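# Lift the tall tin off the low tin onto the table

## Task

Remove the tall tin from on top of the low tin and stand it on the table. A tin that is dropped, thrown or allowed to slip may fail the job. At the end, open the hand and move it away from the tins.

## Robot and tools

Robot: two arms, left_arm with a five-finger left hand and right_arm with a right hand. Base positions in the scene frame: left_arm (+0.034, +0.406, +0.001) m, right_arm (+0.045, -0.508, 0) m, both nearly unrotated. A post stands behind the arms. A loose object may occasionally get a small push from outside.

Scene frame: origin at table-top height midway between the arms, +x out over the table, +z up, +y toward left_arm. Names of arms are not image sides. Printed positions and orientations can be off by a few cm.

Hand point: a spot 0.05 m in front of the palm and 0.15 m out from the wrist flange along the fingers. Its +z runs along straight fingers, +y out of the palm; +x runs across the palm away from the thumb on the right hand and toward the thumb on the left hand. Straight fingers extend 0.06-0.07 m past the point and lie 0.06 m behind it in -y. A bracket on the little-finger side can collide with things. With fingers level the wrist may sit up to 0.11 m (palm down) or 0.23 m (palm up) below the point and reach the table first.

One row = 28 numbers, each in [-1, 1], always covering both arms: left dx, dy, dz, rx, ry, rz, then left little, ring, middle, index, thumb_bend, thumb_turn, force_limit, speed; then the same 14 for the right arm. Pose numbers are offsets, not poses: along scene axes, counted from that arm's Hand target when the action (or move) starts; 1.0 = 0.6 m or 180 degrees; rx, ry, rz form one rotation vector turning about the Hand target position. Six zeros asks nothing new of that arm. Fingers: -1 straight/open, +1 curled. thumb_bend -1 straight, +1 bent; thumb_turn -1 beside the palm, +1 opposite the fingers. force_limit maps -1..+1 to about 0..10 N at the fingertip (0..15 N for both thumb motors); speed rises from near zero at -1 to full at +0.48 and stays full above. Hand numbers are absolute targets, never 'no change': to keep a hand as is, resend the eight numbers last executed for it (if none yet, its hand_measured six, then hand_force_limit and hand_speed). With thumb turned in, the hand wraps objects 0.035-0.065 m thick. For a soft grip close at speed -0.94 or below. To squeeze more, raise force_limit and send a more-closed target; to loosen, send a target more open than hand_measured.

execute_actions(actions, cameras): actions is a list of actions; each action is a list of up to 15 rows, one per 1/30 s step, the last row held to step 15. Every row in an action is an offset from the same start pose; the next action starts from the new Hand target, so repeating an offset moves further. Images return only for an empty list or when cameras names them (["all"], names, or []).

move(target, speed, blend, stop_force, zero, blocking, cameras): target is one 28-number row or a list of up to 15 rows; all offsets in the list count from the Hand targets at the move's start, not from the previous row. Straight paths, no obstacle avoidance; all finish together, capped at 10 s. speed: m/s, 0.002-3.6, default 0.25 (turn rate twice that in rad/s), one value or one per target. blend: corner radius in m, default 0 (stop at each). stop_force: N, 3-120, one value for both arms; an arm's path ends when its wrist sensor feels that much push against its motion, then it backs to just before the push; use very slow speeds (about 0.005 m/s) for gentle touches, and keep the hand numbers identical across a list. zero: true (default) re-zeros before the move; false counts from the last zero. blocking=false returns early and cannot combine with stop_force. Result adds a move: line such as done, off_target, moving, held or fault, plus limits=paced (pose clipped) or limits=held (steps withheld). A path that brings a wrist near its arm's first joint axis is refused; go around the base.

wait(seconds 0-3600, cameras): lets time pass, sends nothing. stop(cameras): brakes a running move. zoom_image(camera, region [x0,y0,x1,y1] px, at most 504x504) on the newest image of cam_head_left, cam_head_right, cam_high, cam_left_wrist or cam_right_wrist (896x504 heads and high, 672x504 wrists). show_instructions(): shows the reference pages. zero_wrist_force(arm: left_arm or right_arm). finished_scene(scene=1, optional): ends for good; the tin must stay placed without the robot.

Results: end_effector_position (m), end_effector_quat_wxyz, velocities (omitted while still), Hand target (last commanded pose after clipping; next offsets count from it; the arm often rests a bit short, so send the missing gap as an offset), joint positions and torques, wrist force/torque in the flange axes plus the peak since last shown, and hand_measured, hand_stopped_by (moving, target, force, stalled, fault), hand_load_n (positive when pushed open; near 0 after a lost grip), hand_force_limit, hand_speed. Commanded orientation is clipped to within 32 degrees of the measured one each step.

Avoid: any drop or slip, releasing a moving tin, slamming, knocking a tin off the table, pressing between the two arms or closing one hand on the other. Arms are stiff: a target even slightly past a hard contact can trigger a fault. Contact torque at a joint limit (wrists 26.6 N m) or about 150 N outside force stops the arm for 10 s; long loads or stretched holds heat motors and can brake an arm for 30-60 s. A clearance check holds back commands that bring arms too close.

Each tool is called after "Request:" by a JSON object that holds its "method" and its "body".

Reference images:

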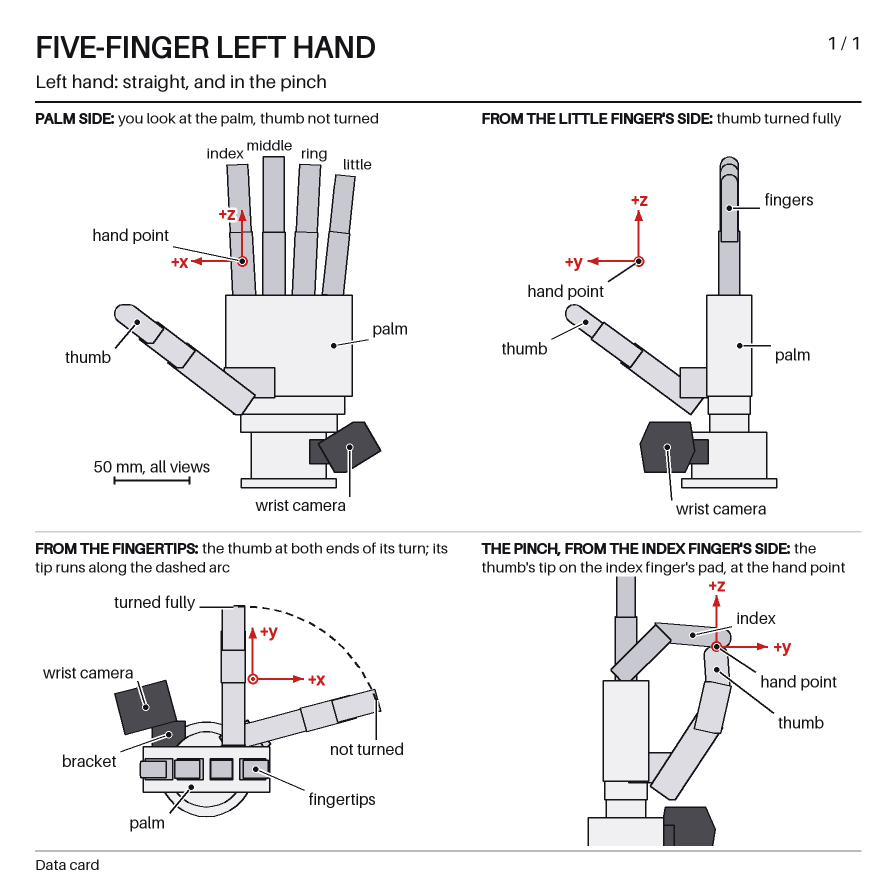

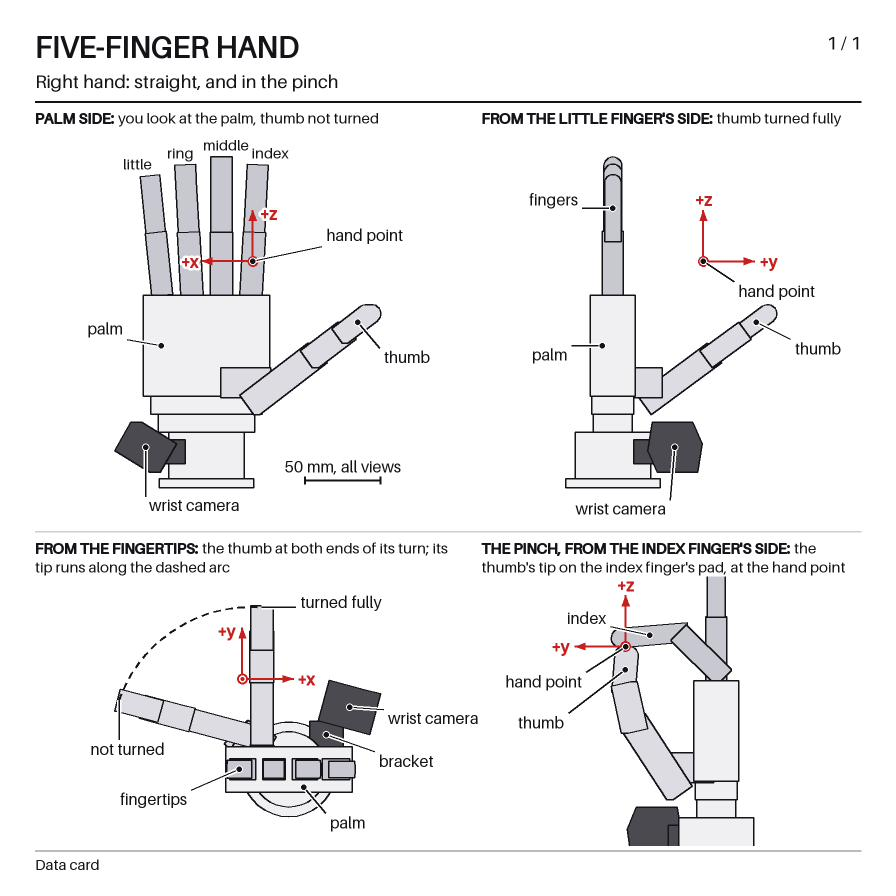

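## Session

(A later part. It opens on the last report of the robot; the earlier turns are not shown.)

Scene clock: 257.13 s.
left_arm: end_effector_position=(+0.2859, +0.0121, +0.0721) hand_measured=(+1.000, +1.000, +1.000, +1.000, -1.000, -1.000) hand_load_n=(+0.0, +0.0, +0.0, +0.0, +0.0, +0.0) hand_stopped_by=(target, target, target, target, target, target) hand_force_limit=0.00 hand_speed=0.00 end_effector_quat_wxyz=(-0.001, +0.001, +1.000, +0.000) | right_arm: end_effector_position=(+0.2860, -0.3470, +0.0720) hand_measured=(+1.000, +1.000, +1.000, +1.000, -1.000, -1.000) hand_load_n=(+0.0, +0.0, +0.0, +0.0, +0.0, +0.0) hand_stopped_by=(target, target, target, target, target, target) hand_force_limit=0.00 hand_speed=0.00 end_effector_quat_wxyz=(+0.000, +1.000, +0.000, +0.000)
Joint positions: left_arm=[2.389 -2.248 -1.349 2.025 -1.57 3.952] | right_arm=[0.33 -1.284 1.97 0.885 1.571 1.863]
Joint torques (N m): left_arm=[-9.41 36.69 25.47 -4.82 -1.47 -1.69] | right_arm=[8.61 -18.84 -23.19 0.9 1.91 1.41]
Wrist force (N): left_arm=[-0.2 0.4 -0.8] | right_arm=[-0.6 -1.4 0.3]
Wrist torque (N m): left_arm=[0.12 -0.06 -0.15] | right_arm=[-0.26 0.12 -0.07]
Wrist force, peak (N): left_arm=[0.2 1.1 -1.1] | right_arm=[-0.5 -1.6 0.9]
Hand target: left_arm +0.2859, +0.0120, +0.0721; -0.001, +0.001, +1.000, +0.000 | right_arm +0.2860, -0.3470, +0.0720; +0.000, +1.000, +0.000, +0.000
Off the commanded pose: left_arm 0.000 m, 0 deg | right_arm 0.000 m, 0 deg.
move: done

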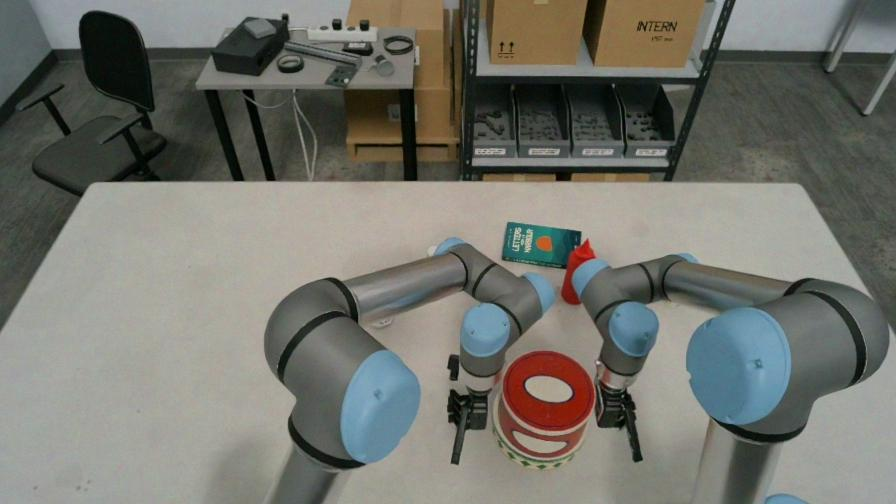

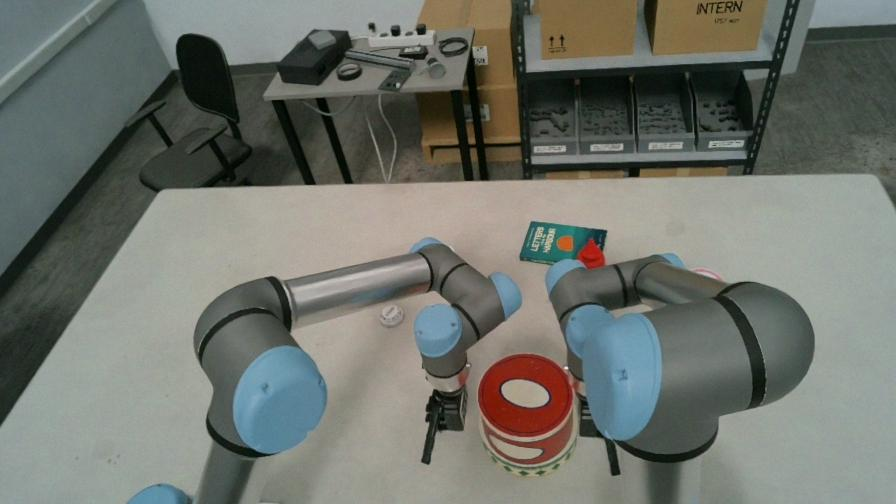

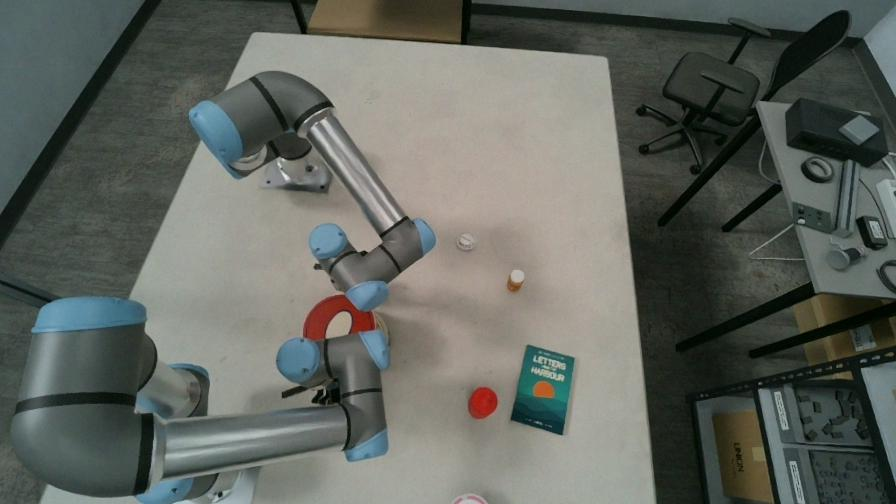

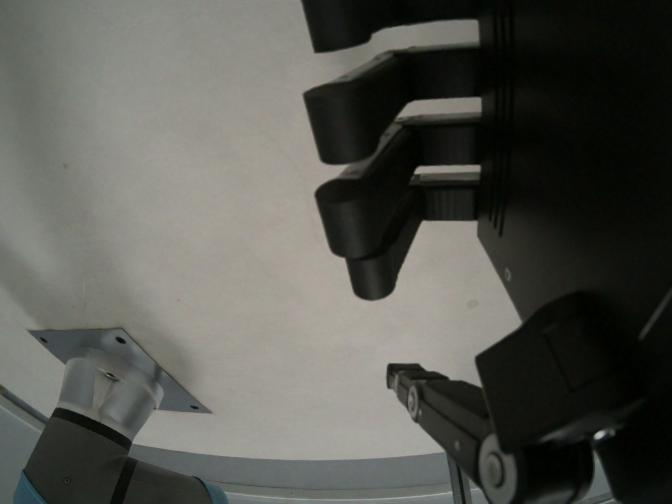

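Request:
{"method": "move", "body": {"target": [0,-0.0667,0,0,0,0,1,1,1,1,-1,-1,0,0,0,0.0667,0,0,0,0,1,1,1,1,-1,-1,0,0], "speed": 0.01, "stop_force": 4, "cameras": ["cam_head_left","cam_head_right","cam_high"]}}

Request:
{"method": "zoom_image", "body": {"camera": "cam_head_left", "region": [440, 320, 660, 490]}}

Request:
{"method": "zoom_image", "body": {"camera": "cam_head_right", "region": [400, 320, 640, 490]}}

Scene clock: 267.33 s.
left_arm: end_effector_position=(+0.2859, -0.0028, +0.0721) hand_measured=(+1.000, +1.000, +1.000, +1.000, -1.000, -1.000) hand_load_n=(+0.0, +0.0, +0.0, +0.0, +0.0, +0.0) hand_stopped_by=(target, target, target, target, target, target) hand_force_limit=0.00 hand_speed=0.00 end_effector_quat_wxyz=(-0.001, +0.001, +1.000, +0.000) | right_arm: end_effector_position=(+0.2860, -0.3322, +0.0720) hand_measured=(+1.000, +1.000, +1.000, +1.000, -1.000, -1.000) hand_load_n=(+0.0, +0.0, +0.0, +0.0, +0.0, +0.0) hand_stopped_by=(target, target, target, target, target, target) hand_force_limit=0.00 hand_speed=0.00 end_effector_quat_wxyz=(+0.000, +1.000, +0.000, +0.000)
Joint positions: left_arm=[2.369 -2.276 -1.298 2.003 -1.57 3.932] | right_arm=[0.373 -1.264 1.942 0.894 1.57 1.906]
Joint torques (N m): left_arm=[12.63 56.97 8.19 -0.45 1 1.17] | right_arm=[-9.38 -31.04 -8.64 0.68 -1.27 -1.33]
Wrist force (N): left_arm=[0.0 0.4 -0.8] | right_arm=[-0.7 -1.4 0.4]
Wrist torque (N m): left_arm=[0.13 -0.08 -0.13] | right_arm=[-0.28 0.13 0.01]
Wrist force, peak (N): left_arm=[-0.2 0.5 -1.2] | right_arm=[-0.6 -1.8 0.6]
Hand target: left_arm +0.2859, -0.0028, +0.0721; -0.001, +0.001, +1.000, +0.000 (not the last commanded pose) | right_arm +0.2860, -0.3322, +0.0720; +0.000, +1.000, +0.000, +0.000 (not the last commanded pose)
Off the commanded pose: left_arm 0.025 m, 0 deg | right_arm 0.025 m, 0 deg.
move: held (left_arm, right_arm; a check stopped the path); limits=held
pose unreachable (left arm): on one or more control steps of this call, first in action 0 (counted from 0), this arm could not follow its commanded pose, so it was not sent that pose on those steps. It may still have moved: this result reports where it is.
cause: moving toward the commanded pose would bring a part of the arm too close to another arm (a part of this arm just beyond joint 4 (wrist 1) and a part of the right arm just beyond its joint 4 (wrist 1), along the way the arms are being sent, or toward where that arm still pushes).
pose unreachable (right arm): on one or more control steps of this call, first in action 0 (counted from 0), this arm could not follow its commanded pose, so it was not sent that pose on those steps. It may still have moved: this result reports where it is.
cause: moving toward the commanded pose would bring a part of the arm too close to another arm (a part of this arm just beyond joint 4 (wrist 1) and a part of the left arm just beyond its joint 4 (wrist 1), along the way the arms are being sent, or toward where that arm still pushes).

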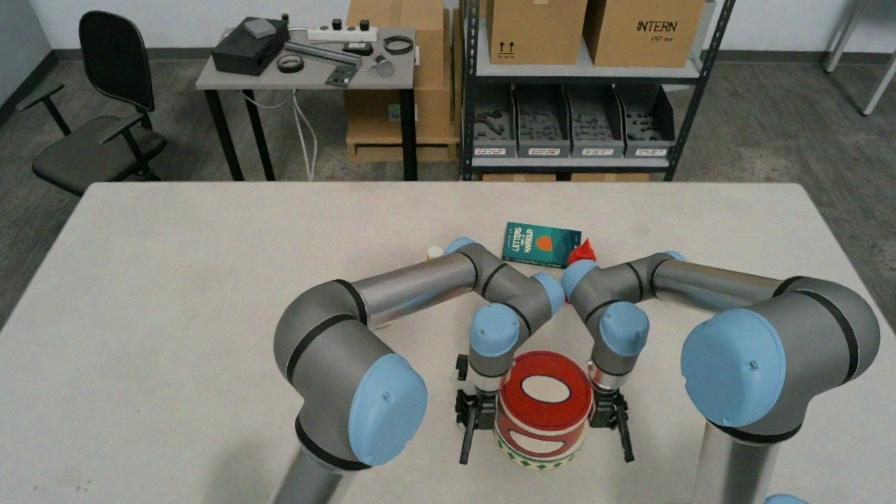

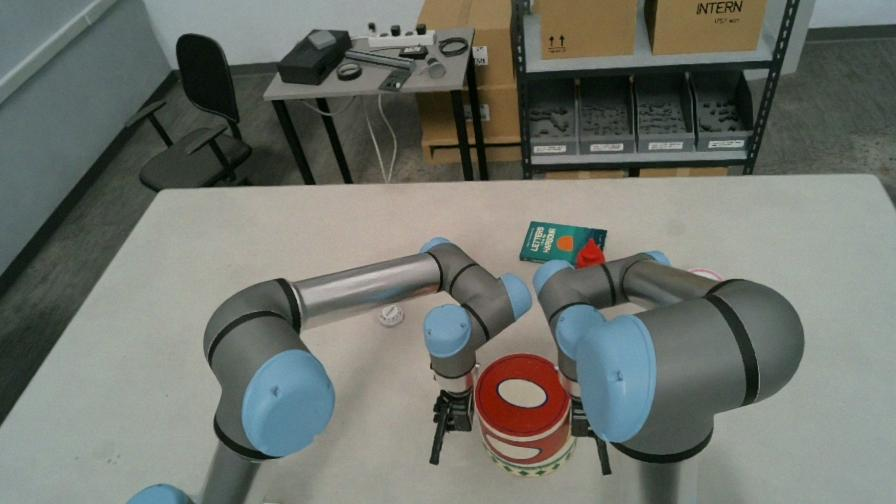

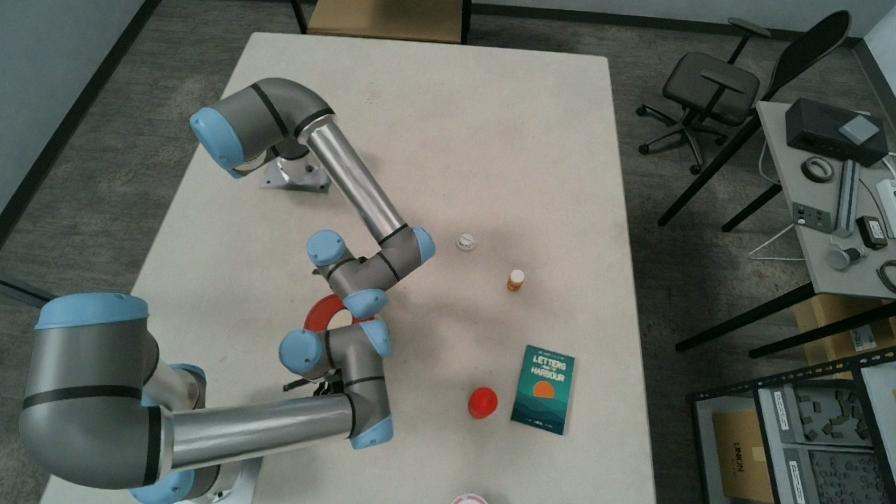

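Scaled by 2.291 from the camera's image (finer frame: 1280x720).

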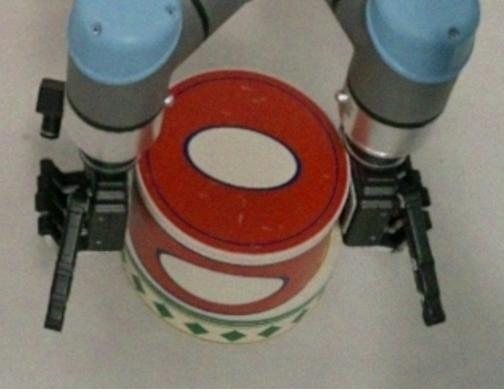

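Scaled by 2.100 from the camera's image (finer frame: 1280x720).

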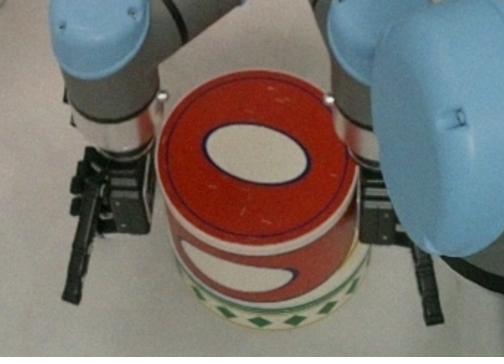

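Request:
{"method": "move", "body": {"target": [[0,0.0713,0,0,0,0,1,1,1,1,-1,-1,0,0,0,-0.025,0,0,0,0,1,1,1,1,-1,-1,0,0],[0.0568,0.688,0.2965,0,0,0,1,1,1,1,-1,-1,0,0,0,-0.025,0,0,0,0,1,1,1,1,-1,-1,0,0]], "speed": [0.08,0.35], "blend": 0.01, "cameras": ["cam_head_left","cam_high"]}}

Scene clock: 338.07 s.
left_arm: end_effector_position=(+0.3200, +0.4100, +0.2499) hand_measured=(+1.000, +1.000, +1.000, +1.000, -1.000, -1.000) hand_load_n=(+0.0, +0.0, +0.0, +0.0, +0.0, +0.0) hand_stopped_by=(target, target, target, target, target, target) hand_force_limit=0.00 hand_speed=0.00 end_effector_quat_wxyz=(-0.001, +0.001, +1.000, +0.000) | right_arm: end_effector_position=(+0.2860, -0.3472, +0.0720) hand_measured=(+1.000, +1.000, +1.000, +1.000, -1.000, -1.000) hand_load_n=(+0.0, -0.5, +0.0, +0.0, +0.0, +0.0) hand_stopped_by=(target, target, target, target, target, target) hand_force_limit=0.00 hand_speed=0.00 end_effector_quat_wxyz=(+0.000, +1.000, +0.000, +0.000)
Joint positions: left_arm=[3.4 -1.597 -1.771 1.796 -1.571 4.963] | right_arm=[0.329 -1.285 1.971 0.885 1.571 1.863]
Joint torques (N m): left_arm=[13.34 29.22 27.23 -4.77 1.55 1.48] | right_arm=[-10.06 -30.9 -9.39 0.82 -1.39 -1.57]
Wrist force (N): left_arm=[-0.1 0.4 -0.8] | right_arm=[-0.4 -1.3 0.0]
Wrist torque (N m): left_arm=[0.11 -0.07 -0.22] | right_arm=[-0.23 0.11 0.06]
Wrist force, peak (N): left_arm=[-0.3 1.6 -1.3] | right_arm=[-0.7 -1.9 0.3]
Hand target: left_arm +0.3200, +0.4100, +0.2500; -0.001, +0.001, +1.000, +0.000 | right_arm +0.2860, -0.3472, +0.0720; +0.000, +1.000, +0.000, +0.000
Off the commanded pose: left_arm 0.000 m, 0 deg | right_arm 0.000 m, 0 deg.
move: done

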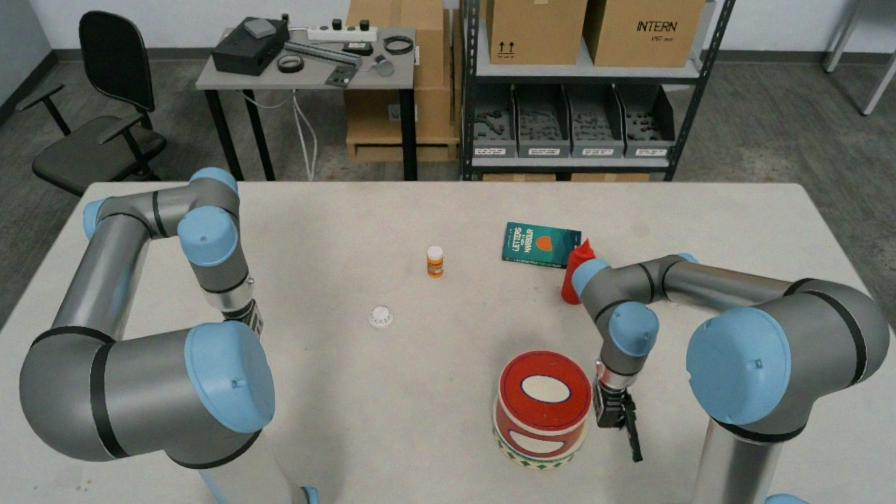

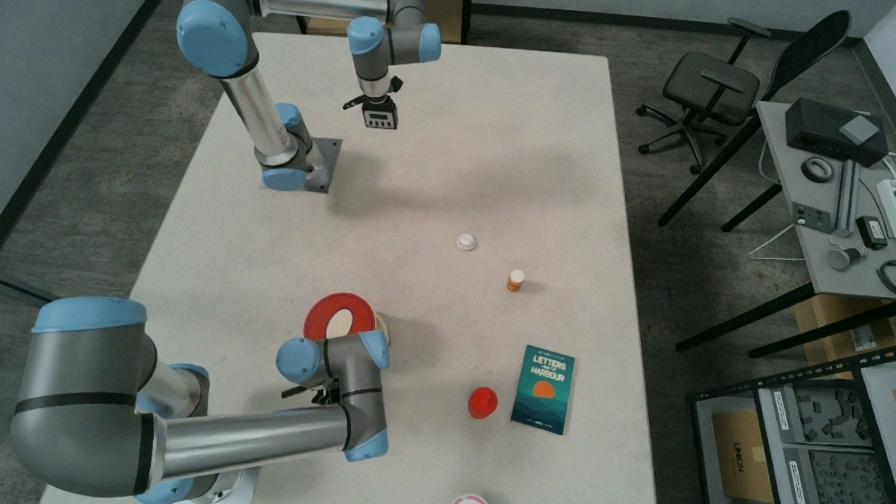

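Request:
{"method": "move", "body": {"target": [[0.0817,-0.3162,0.0447,-0.242,-0.0625,0,1,1,1,1,-1,-1,0,0,0,0,0,0,0,0,1,1,1,1,-1,-1,0,0],[0.1315,-0.5092,0.3073,-0.484,-0.125,0,1,1,1,1,-1,-1,0,0,0,0,0,0,0,0,1,1,1,1,-1,-1,0,0],[0.1203,-0.466,0.634,-0.726,-0.1875,0,1,1,1,1,-1,-1,0,0,0,0,0,0,0,0,1,1,1,1,-1,-1,0,0],[0.0547,-0.2117,0.8333,-0.968,-0.25,0,1,1,1,1,-1,-1,0,0,0,0,0,0,0,0,1,1,1,1,-1,-1,0,0]], "speed": 0.25, "blend": 0.03, "cameras": ["cam_head_left","cam_high"]}}

Scene clock: 349.33 s.
left_arm: end_effector_position=(+0.3529, +0.2829, +0.7499) hand_measured=(+1.000, +1.000, +1.000, +1.000, -1.000, -1.000) hand_load_n=(-0.5, +0.0, +0.0, +0.0, +0.0, +0.0) hand_stopped_by=(target, target, target, target, target, target) hand_force_limit=0.00 hand_speed=0.00 end_effector_quat_wxyz=(-0.251, -0.001, -0.001, +0.968) | right_arm: end_effector_position=(+0.2860, -0.3472, +0.0720) hand_measured=(+1.000, +1.000, +1.000, +1.000, -1.000, -1.000) hand_load_n=(+0.0, +0.0, +0.0, +0.0, +0.0, +0.0) hand_stopped_by=(target, target, target, target, target, target) hand_force_limit=0.00 hand_speed=0.00 end_effector_quat_wxyz=(+0.000, +1.000, +0.000, +0.000)
Joint positions: left_arm=[3.405 -1.596 -1.772 1.799 1.569 4.965] | right_arm=[0.329 -1.285 1.971 0.885 1.571 1.863]
Joint torques (N m): left_arm=[-9.38 9.93 27.58 -4.72 1.21 1.5] | right_arm=[-9.8 -31.42 -8.97 0.94 -1.07 -1.43]
Wrist force (N): left_arm=[0.4 0.5 2.3] | right_arm=[-0.7 -1.4 0.3]
Wrist torque (N m): left_arm=[-0.22 0.54 -0.23] | right_arm=[-0.25 0.13 0.05]
Wrist force, peak (N): left_arm=[0.3 0.4 2.9] | right_arm=[-0.6 -1.8 0.4]
Hand target: left_arm +0.3528, +0.2830, +0.7499; -0.251, -0.001, -0.001, +0.968 | right_arm +0.2860, -0.3472, +0.0720; +0.000, +1.000, +0.000, +0.000
Off the commanded pose: left_arm 0.000 m, 0 deg | right_arm 0.000 m, 0 deg.
move: done

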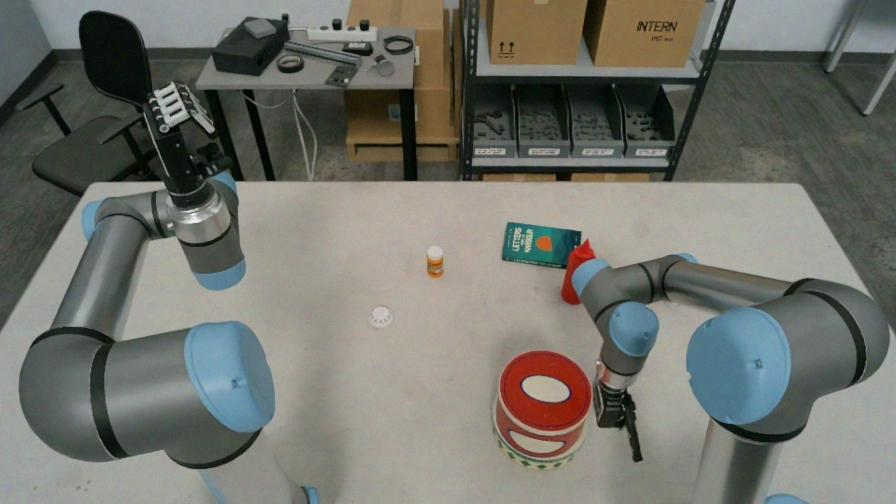

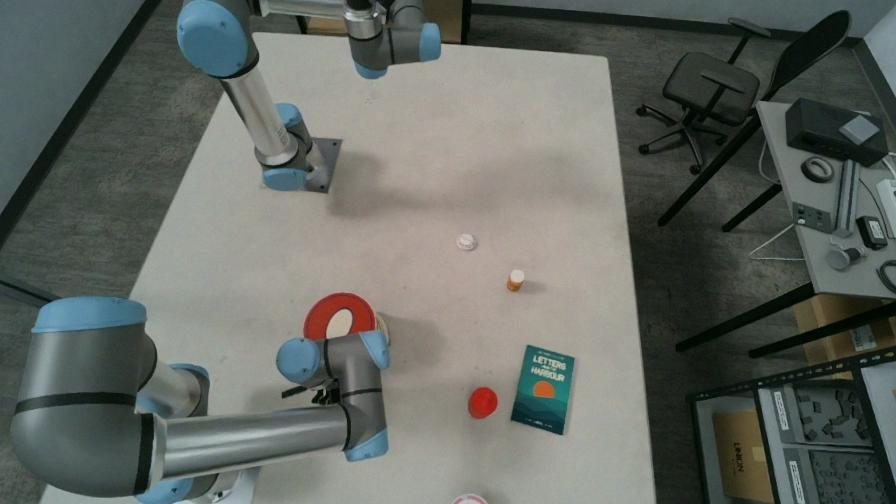

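Request:
{"method": "move", "body": {"target": [[0.3392,0.0877,0.0123,-0.0625,0.242,0,1,1,1,1,-1,-1,0,0,0,0,0,0,0,0,1,1,1,1,-1,-1,0,0],[0.5873,0.1517,-0.2267,-0.125,0.484,0,1,1,1,1,-1,-1,0,0,0,0,0,0,0,0,1,1,1,1,-1,-1,0,0],[0.5992,0.1548,-0.577,-0.1875,0.726,0,1,1,1,1,-1,-1,0,0,0,0,0,0,0,0,1,1,1,1,-1,-1,0,0],[0.3678,0.095,-0.8333,-0.25,0.968,0,1,1,1,1,-1,-1,0,0,0,0,0,0,0,0,1,1,1,1,-1,-1,0,0]], "speed": 0.25, "blend": 0.03, "cameras": ["cam_head_left","cam_high"]}}

Scene clock: 365.90 s.
left_arm: end_effector_position=(+0.5736, +0.3400, +0.2501) hand_measured=(+1.000, +1.000, +1.000, +1.000, -1.000, -1.000) hand_load_n=(+0.0, +0.5, +0.0, +0.0, +0.0, +0.0) hand_stopped_by=(target, target, target, target, target, target) hand_force_limit=0.00 hand_speed=0.00 end_effector_quat_wxyz=(+0.000, +1.000, -0.001, +0.001) | right_arm: end_effector_position=(+0.2860, -0.3472, +0.0720) hand_measured=(+1.000, +1.000, +1.000, +1.000, -1.000, -1.000) hand_load_n=(+0.0, +0.0, +0.0, +0.0, +0.0, +0.0) hand_stopped_by=(target, target, target, target, target, target) hand_force_limit=0.00 hand_speed=0.00 end_effector_quat_wxyz=(+0.000, +1.000, +0.000, +0.000)
Joint positions: left_arm=[3.404 -1.592 -1.776 -1.342 1.57 4.967] | right_arm=[0.329 -1.285 1.971 0.885 1.571 1.863]
Joint torques (N m): left_arm=[12.43 15.25 28.46 0.84 1.49 1.32] | right_arm=[-8.7 -29.37 -9.03 0.84 -1.32 -1.11]
Wrist force (N): left_arm=[-0.1 0.2 -0.6] | right_arm=[-0.6 -1.3 0.4]
Wrist torque (N m): left_arm=[0.07 -0.05 -0.20] | right_arm=[-0.26 0.12 0.05]
Wrist force, peak (N): left_arm=[2.0 0.2 2.2] | right_arm=[-0.7 -1.8 0.4]
Hand target: left_arm +0.5735, +0.3400, +0.2500; +0.000, +1.000, -0.001, +0.001 | right_arm +0.2860, -0.3472, +0.0720; +0.000, +1.000, +0.000, +0.000
Off the commanded pose: left_arm 0.000 m, 0 deg | right_arm 0.000 m, 0 deg.
move: done

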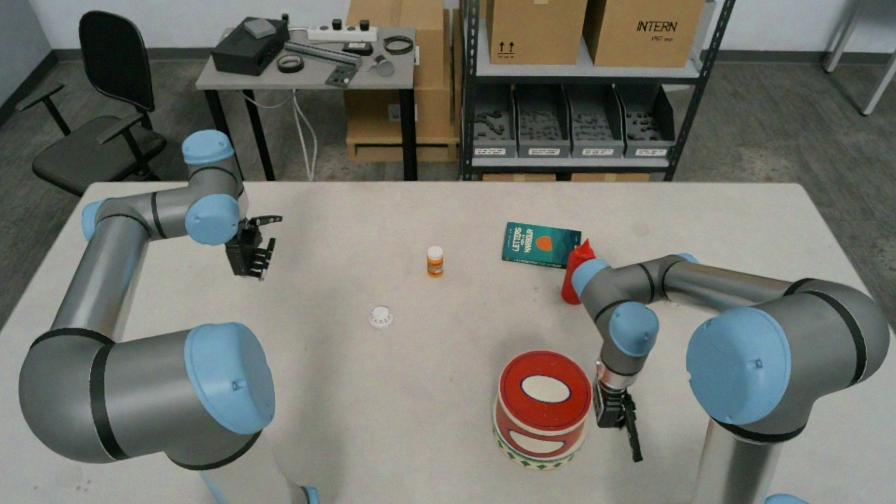

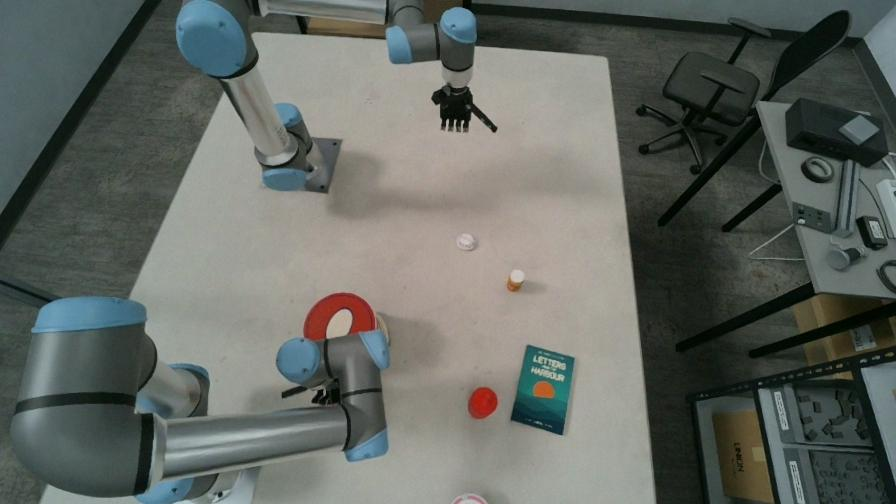

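Request:
{"method": "move", "body": {"target": [[-0.22,-0.2,0,0,0,0.5,1,1,1,1,-1,-1,0,0,0,0,0,0,0,0,1,1,1,1,-1,-1,0,0],[-0.4793,-0.4333,0,0,0,1,1,1,1,1,-1,-1,0,0,0,0,0,0,0,0,1,1,1,1,-1,-1,0,0]], "speed": 0.3, "blend": 0.03, "cameras": ["cam_head_left","cam_high"]}}

Scene clock: 376.77 s.
left_arm: end_effector_position=(+0.2860, +0.0800, +0.2500) hand_measured=(+1.000, +1.000, +1.000, +1.000, -1.000, -1.000) hand_load_n=(+0.0, +0.0, +0.0, +0.0, +0.0, +0.0) hand_stopped_by=(target, target, target, target, target, target) hand_force_limit=0.00 hand_speed=0.00 end_effector_quat_wxyz=(-0.001, +0.001, +1.000, +0.000) | right_arm: end_effector_position=(+0.2860, -0.3472, +0.0720) hand_measured=(+1.000, +1.000, +1.000, +1.000, -1.000, -1.000) hand_load_n=(+0.5, +0.0, +0.0, +0.0, +0.0, +0.0) hand_stopped_by=(target, target, target, target, target, target) hand_force_limit=0.00 hand_speed=0.00 end_effector_quat_wxyz=(+0.000, +1.000, +0.000, +0.000)
Joint positions: left_arm=[2.495 -1.52 -1.846 -1.348 1.57 0.916] | right_arm=[0.329 -1.285 1.971 0.885 1.571 1.863]
Joint torques (N m): left_arm=[-9.4 12.1 32.37 0.67 1.46 -1.45] | right_arm=[-9.25 -30.36 -9.54 1.07 -1.32 -1.03]
Wrist force (N): left_arm=[0.4 0.3 -1.0] | right_arm=[-0.9 -1.6 0.4]
Wrist torque (N m): left_arm=[0.09 -0.16 -0.05] | right_arm=[-0.29 0.16 0.02]
Wrist force, peak (N): left_arm=[-0.1 0.4 -1.2] | right_arm=[-0.7 -1.7 0.4]
Hand target: left_arm +0.2859, +0.0800, +0.2500; -0.001, +0.001, +1.000, +0.000 | right_arm +0.2860, -0.3472, +0.0720; +0.000, +1.000, +0.000, +0.000
Off the commanded pose: left_arm 0.000 m, 0 deg | right_arm 0.000 m, 0 deg.
move: done

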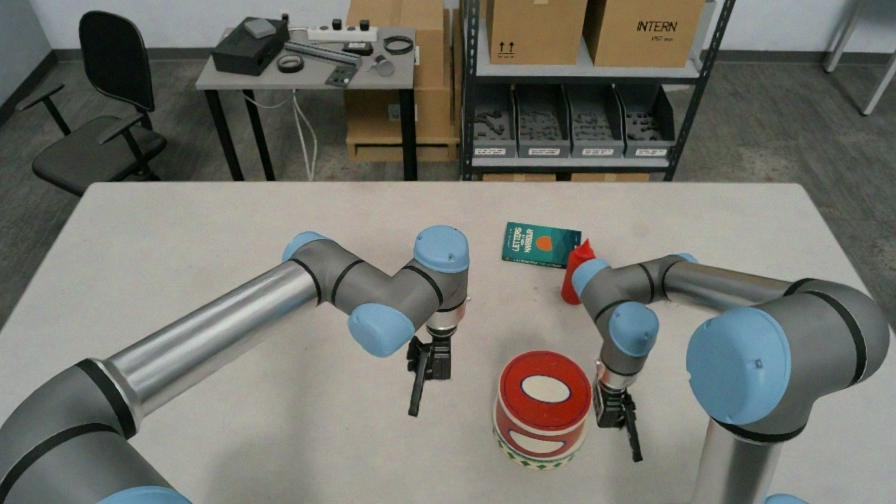

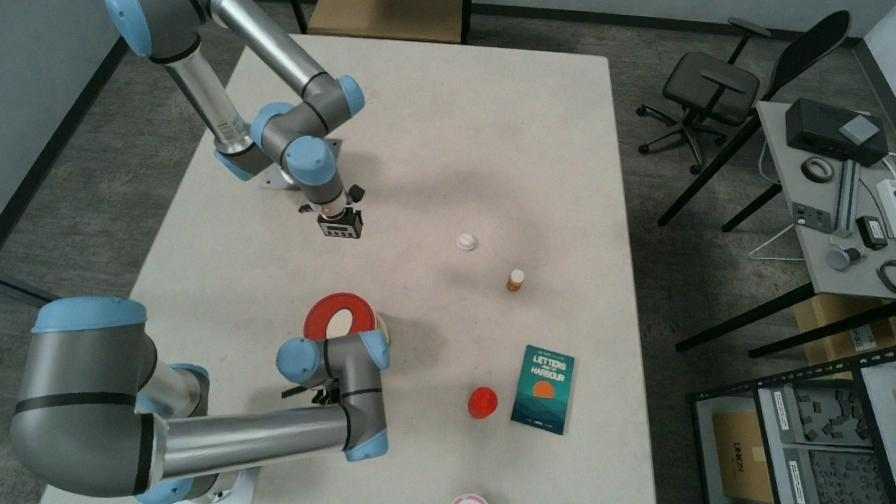

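Request:
{"method": "move", "body": {"target": [0,-0.0917,-0.2967,0,0,0,1,1,1,1,-1,-1,0,0,0,0,0,0,0,0,1,1,1,1,-1,-1,0,0], "speed": 0.15, "cameras": ["cam_head_left","cam_head_right","cam_high"]}}

Request:
{"method": "zoom_image", "body": {"camera": "cam_head_left", "region": [440, 320, 660, 490]}}

Request:
{"method": "zoom_image", "body": {"camera": "cam_high", "region": [260, 220, 440, 400]}}

Scene clock: 382.50 s.
left_arm: end_effector_position=(+0.2859, +0.0251, +0.0721) hand_measured=(+1.000, +1.000, +1.000, +1.000, -1.000, -1.000) hand_load_n=(+0.0, +0.5, +0.0, +0.0, +0.0, +0.0) hand_stopped_by=(target, target, target, target, target, target) hand_force_limit=0.00 hand_speed=0.00 end_effector_quat_wxyz=(-0.001, +0.001, +1.000, +0.000) | right_arm: end_effector_position=(+0.2860, -0.3472, +0.0720) hand_measured=(+1.000, +1.000, +1.000, +1.000, -1.000, -1.000) hand_load_n=(+0.0, +0.0, +0.0, +0.0, +0.0, +0.0) hand_stopped_by=(target, target, target, target, target, target) hand_force_limit=0.00 hand_speed=0.00 end_effector_quat_wxyz=(+0.000, +1.000, +0.000, +0.000)
Joint positions: left_arm=[2.408 -1.826 -2.013 -0.875 1.57 0.829] | right_arm=[0.329 -1.285 1.971 0.885 1.571 1.863]
Joint torques (N m): left_arm=[-9.09 20.37 10.71 4.52 1.37 -1.62] | right_arm=[-9.41 -31.12 -9.71 1.02 -1.08 -0.85]
Wrist force (N): left_arm=[0.0 0.3 -0.6] | right_arm=[-0.8 -1.7 0.0]
Wrist torque (N m): left_arm=[0.08 -0.05 -0.07] | right_arm=[-0.30 0.17 0.02]
Wrist force, peak (N): left_arm=[0.3 0.6 -1.8] | right_arm=[-0.8 -1.7 0.0]
Hand target: left_arm +0.2859, +0.0250, +0.0719; -0.001, +0.001, +1.000, +0.000 | right_arm +0.2860, -0.3472, +0.0720; +0.000, +1.000, +0.000, +0.000
Off the commanded pose: left_arm 0.000 m, 0 deg | right_arm 0.000 m, 0 deg.
move: done

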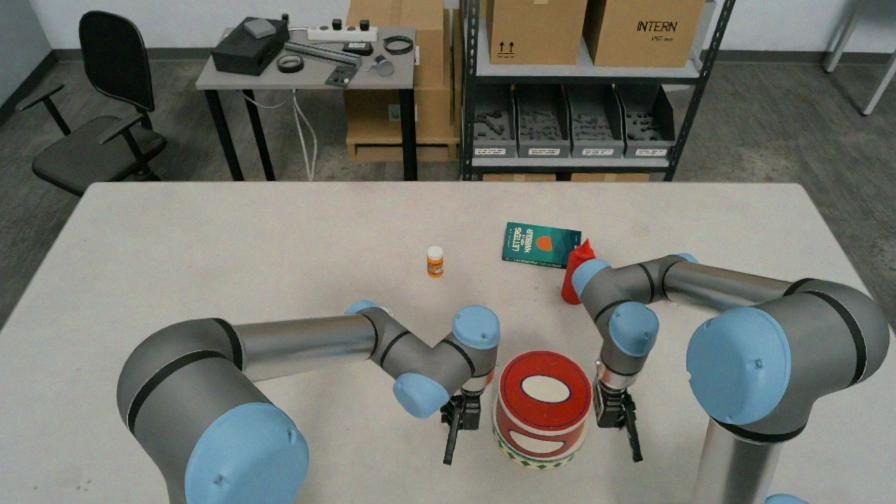

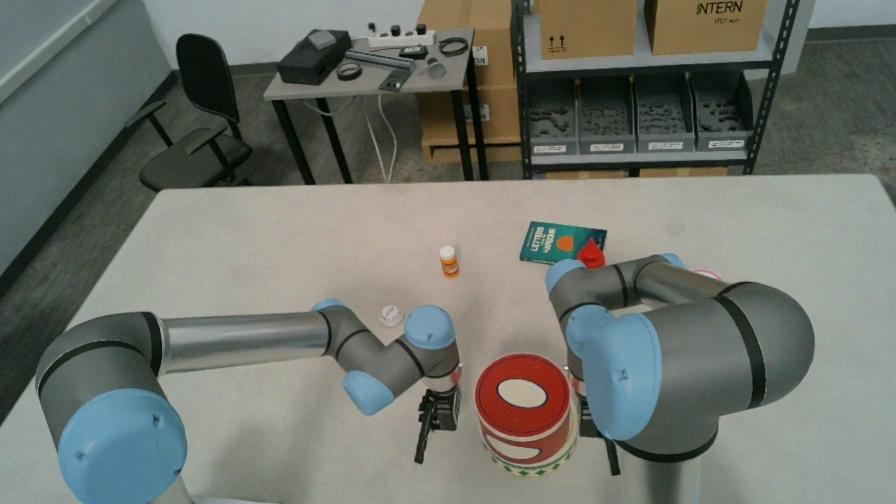

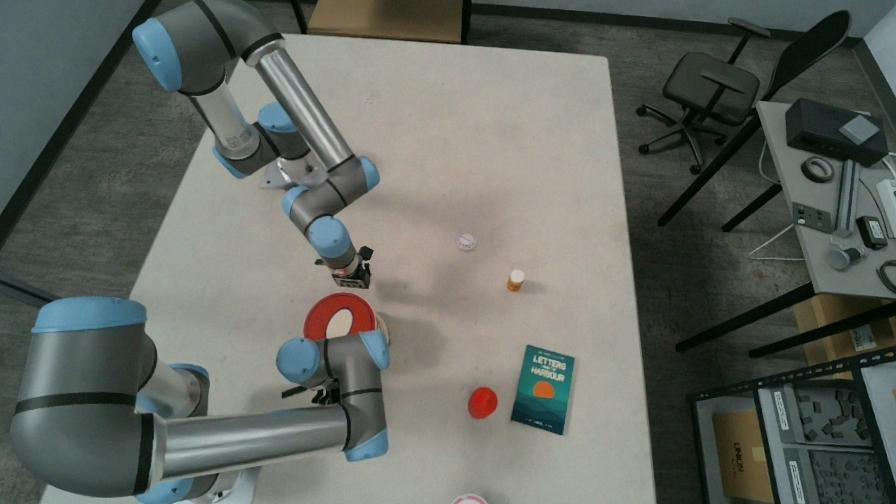

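Scaled by 2.291 from the camera's image (finer frame: 1280x720).

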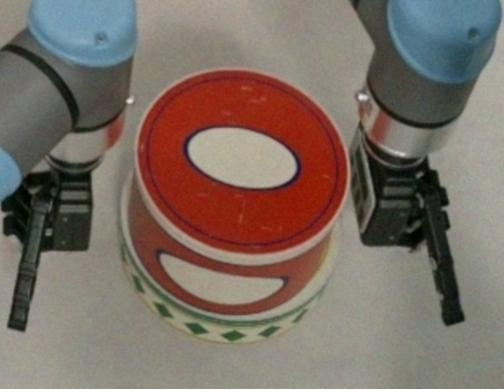

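Scaled by 2.800 from the camera's image (finer frame: 1280x720).

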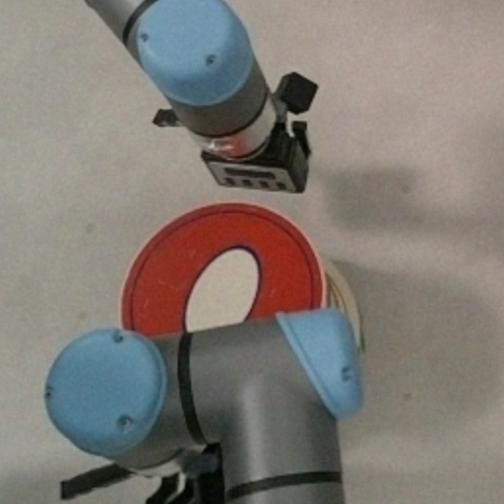

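Request:
{"method": "move", "body": {"target": [-0.0067,-0.0533,0,0,0,0,1,1,1,1,-1,-1,0,0,-0.0067,0.0083,0,0,0,0,1,1,1,1,-1,-1,0,0], "speed": 0.05}}

Request:
{"method": "move", "body": {"target": [0,-0.0333,0,0,0,0,1,1,1,1,-1,-1,0,0,0,0.0333,0,0,0,0,1,1,1,1,-1,-1,0,0], "speed": 0.004, "stop_force": 4, "cameras": ["cam_head_left","cam_high"]}}

Request:
{"method": "zoom_image", "body": {"camera": "cam_head_left", "region": [440, 320, 660, 490]}}

Scene clock: 392.67 s.
left_arm: end_effector_position=(+0.2819, -0.0069, +0.0719) hand_measured=(+1.000, +1.000, +1.000, +1.000, -1.000, -1.000) hand_load_n=(+0.0, +0.0, +0.0, +0.0, +0.0, +0.0) hand_stopped_by=(target, target, target, target, target, target) hand_force_limit=0.00 hand_speed=0.00 end_effector_quat_wxyz=(-0.001, +0.001, +1.000, +0.000) | right_arm: end_effector_position=(+0.2820, -0.3423, +0.0720) hand_measured=(+1.000, +1.000, +1.000, +1.000, -1.000, -1.000) hand_load_n=(+0.0, +0.5, +0.0, +0.0, +0.0, +0.0) hand_stopped_by=(target, target, target, target, target, target) hand_force_limit=0.00 hand_speed=0.00 end_effector_quat_wxyz=(+0.000, +1.000, +0.000, +0.000)
Joint positions: left_arm=[2.358 -1.878 -1.942 -0.895 1.57 0.78] | right_arm=[0.348 -1.284 1.97 0.885 1.57 1.881]
Joint torques (N m): left_arm=[-9.25 23.94 27.43 0.57 1.16 -1.39] | right_arm=[10.57 -17.75 -21.27 3.28 -0.9 1.33]
Wrist force (N): left_arm=[0.1 0.6 -0.9] | right_arm=[-0.7 -1.2 0.2]
Wrist torque (N m): left_arm=[0.13 -0.12 -0.09] | right_arm=[-0.23 0.13 -0.06]
Wrist force, peak (N): left_arm=[0.1 0.7 -1.0] | right_arm=[-0.7 -1.7 0.5]
Hand target: left_arm +0.2819, -0.0070, +0.0719; -0.001, +0.001, +1.000, +0.000 | right_arm +0.2820, -0.3423, +0.0720; +0.000, +1.000, +0.000, +0.000
Off the commanded pose: left_arm 0.000 m, 0 deg | right_arm 0.000 m, 0 deg.
move: done

Scene clock: 395.43 s.
left_arm: end_effector_position=(+0.2819, -0.0138, +0.0719) hand_measured=(+1.000, +1.000, +1.000, +1.000, -1.000, -1.000) hand_load_n=(+0.0, +0.0, +0.0, +0.0, +0.0, +0.0) hand_stopped_by=(target, target, target, target, target, target) hand_force_limit=0.00 hand_speed=0.00 end_effector_quat_wxyz=(-0.001, +0.001, +1.000, +0.000) | right_arm: end_effector_position=(+0.2820, -0.3354, +0.0720) hand_measured=(+1.000, +1.000, +1.000, +1.000, -1.000, -1.000) hand_load_n=(+0.0, +0.0, +0.0, +0.0, +0.0, +0.0) hand_stopped_by=(target, target, target, target, target, target) hand_force_limit=0.00 hand_speed=0.00 end_effector_quat_wxyz=(+0.000, +1.000, +0.000, +0.000)
Joint positions: left_arm=[2.349 -1.89 -1.925 -0.9 1.57 0.771] | right_arm=[0.368 -1.275 1.957 0.889 1.57 1.901]
Joint torques (N m): left_arm=[5.69 42.7 11.54 4.98 -1.27 0.59] | right_arm=[-6.77 -30.37 -9.19 0.44 -0.33 -1.5]
Wrist force (N): left_arm=[0.0 5.7 -0.5] | right_arm=[-0.2 3.7 0.3]
Wrist torque (N m): left_arm=[0.60 -0.11 -0.29] | right_arm=[0.18 0.07 0.18]
Wrist force, peak (N): left_arm=[0.4 13.6 -3.4] | right_arm=[-0.5 12.6 0.3]
Hand target: left_arm +0.2819, -0.0138, +0.0719; -0.001, +0.001, +1.000, +0.000 (not the last commanded pose) | right_arm +0.2820, -0.3354, +0.0720; +0.000, +1.000, +0.000, +0.000 (not the last commanded pose)
Off the commanded pose: left_arm 0.013 m, 0 deg | right_arm 0.013 m, 0 deg.
move: contact (left_arm, right_arm)

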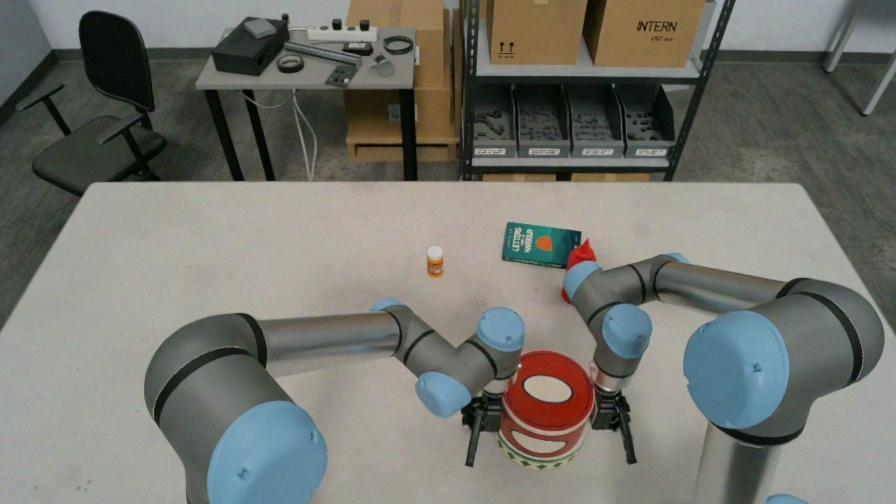

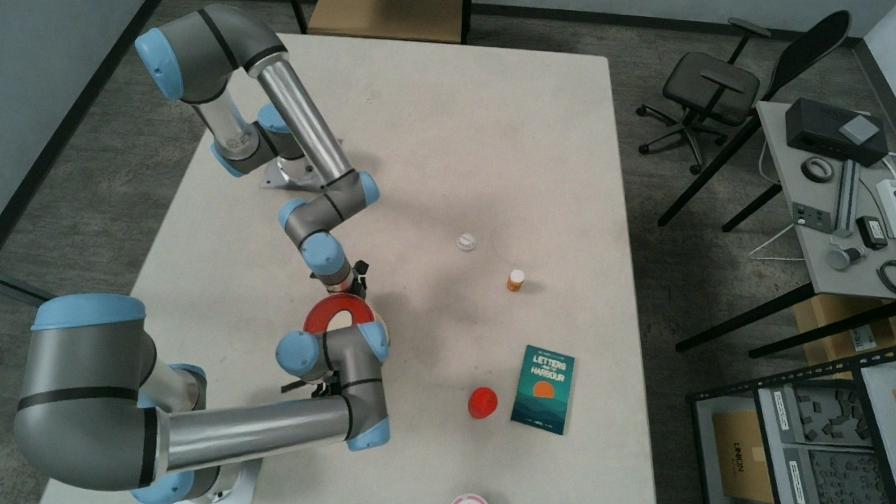

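Scaled by 2.291 from the camera's image (finer frame: 1280x720).

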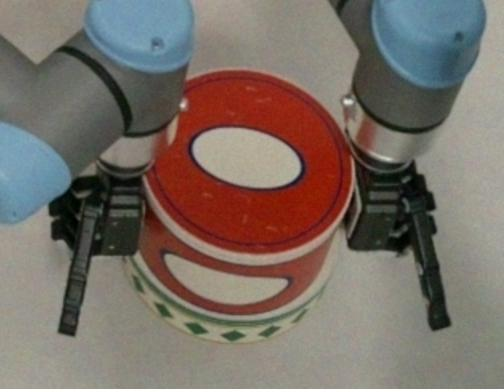

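Request:
{"method": "move", "body": {"target": [[0,0.0067,0,0,0,0,1,1,1,1,-1,-1,0,0,0,-0.0067,0,0,0,0,1,1,1,1,-1,-1,0,0],[0,0.0067,0.0167,0,0,0,1,1,1,1,-1,-1,0,0,0,-0.0067,0.0167,0,0,0,1,1,1,1,-1,-1,0,0]], "speed": 0.03}}

Request:
{"method": "move", "body": {"target": [0,-0.02,0,0,0,0,1,1,1,1,-1,-1,0,0,0,0.02,0,0,0,0,1,1,1,1,-1,-1,0,0], "speed": 0.003, "stop_force": 4}}

Scene clock: 406.30 s.
left_arm: end_effector_position=(+0.2819, -0.0098, +0.0818) hand_measured=(+1.000, +1.000, +1.000, +1.000, -1.000, -1.000) hand_load_n=(+0.0, +0.0, +0.0, +0.0, +0.0, +0.0) hand_stopped_by=(target, target, target, target, target, target) hand_force_limit=0.00 hand_speed=0.00 end_effector_quat_wxyz=(-0.001, +0.001, +1.000, +0.000) | right_arm: end_effector_position=(+0.2820, -0.3395, +0.0818) hand_measured=(+1.000, +1.000, +1.000, +1.000, -1.000, -1.000) hand_load_n=(+0.0, +0.0, +0.0, +0.0, +0.0, +0.0) hand_stopped_by=(target, target, target, target, target, target) hand_force_limit=0.00 hand_speed=0.00 end_effector_quat_wxyz=(+0.000, +1.000, +0.000, +0.000)
Joint positions: left_arm=[2.354 -1.868 -1.924 -0.923 1.57 0.776] | right_arm=[0.356 -1.296 1.954 0.913 1.571 1.889]
Joint torques (N m): left_arm=[11.16 42.89 29.76 0.32 1.23 1.34] | right_arm=[-9.98 -31.33 -23.62 4.2 1.59 -1.46]
Wrist force (N): left_arm=[0.3 0.2 -1.2] | right_arm=[-0.8 -1.7 0.1]
Wrist torque (N m): left_arm=[0.09 -0.15 -0.20] | right_arm=[-0.31 0.16 0.03]
Wrist force, peak (N): left_arm=[-0.1 5.9 -0.5] | right_arm=[-0.4 4.1 0.1]
Hand target: left_arm +0.2819, -0.0098, +0.0820; -0.001, +0.001, +1.000, +0.000 | right_arm +0.2820, -0.3395, +0.0820; +0.000, +1.000, +0.000, +0.000
Off the commanded pose: left_arm 0.000 m, 0 deg | right_arm 0.000 m, 0 deg.
move: done

Scene clock: 408.73 s.
left_arm: end_effector_position=(+0.2819, -0.0138, +0.0820) hand_measured=(+1.000, +1.000, +1.000, +1.000, -1.000, -1.000) hand_load_n=(+0.0, +0.0, +0.0, +0.0, +0.0, +0.0) hand_stopped_by=(target, target, target, target, target, target) hand_force_limit=0.00 hand_speed=0.00 end_effector_quat_wxyz=(-0.001, +0.001, +1.000, +0.000) | right_arm: end_effector_position=(+0.2820, -0.3354, +0.0820) hand_measured=(+1.000, +1.000, +1.000, +1.000, -1.000, -1.000) hand_load_n=(+0.0, +0.0, +0.0, +0.0, +0.0, +0.0) hand_stopped_by=(target, target, target, target, target, target) hand_force_limit=0.00 hand_speed=0.00 end_effector_quat_wxyz=(+0.000, +1.000, +0.000, +0.000)
Joint positions: left_arm=[2.349 -1.875 -1.914 -0.926 1.57 0.77] | right_arm=[0.368 -1.291 1.947 0.916 1.571 1.901]
Joint torques (N m): left_arm=[4.45 42.76 11.3 4.9 -0.1 0.62] | right_arm=[-6.29 -31.15 -9.99 0.7 -0.7 -1.46]
Wrist force (N): left_arm=[-0.2 5.7 -1.4] | right_arm=[-0.5 3.9 -0.3]
Wrist torque (N m): left_arm=[0.61 -0.12 -0.31] | right_arm=[0.21 0.16 0.17]
Wrist force, peak (N): left_arm=[0.3 12.0 -3.2] | right_arm=[-0.4 9.9 0.0]
Hand target: left_arm +0.2819, -0.0138, +0.0820; -0.001, +0.001, +1.000, +0.000 (not the last commanded pose) | right_arm +0.2820, -0.3354, +0.0820; +0.000, +1.000, +0.000, +0.000 (not the last commanded pose)
Off the commanded pose: left_arm 0.008 m, 0 deg | right_arm 0.008 m, 0 deg.
move: contact (left_arm, right_arm)


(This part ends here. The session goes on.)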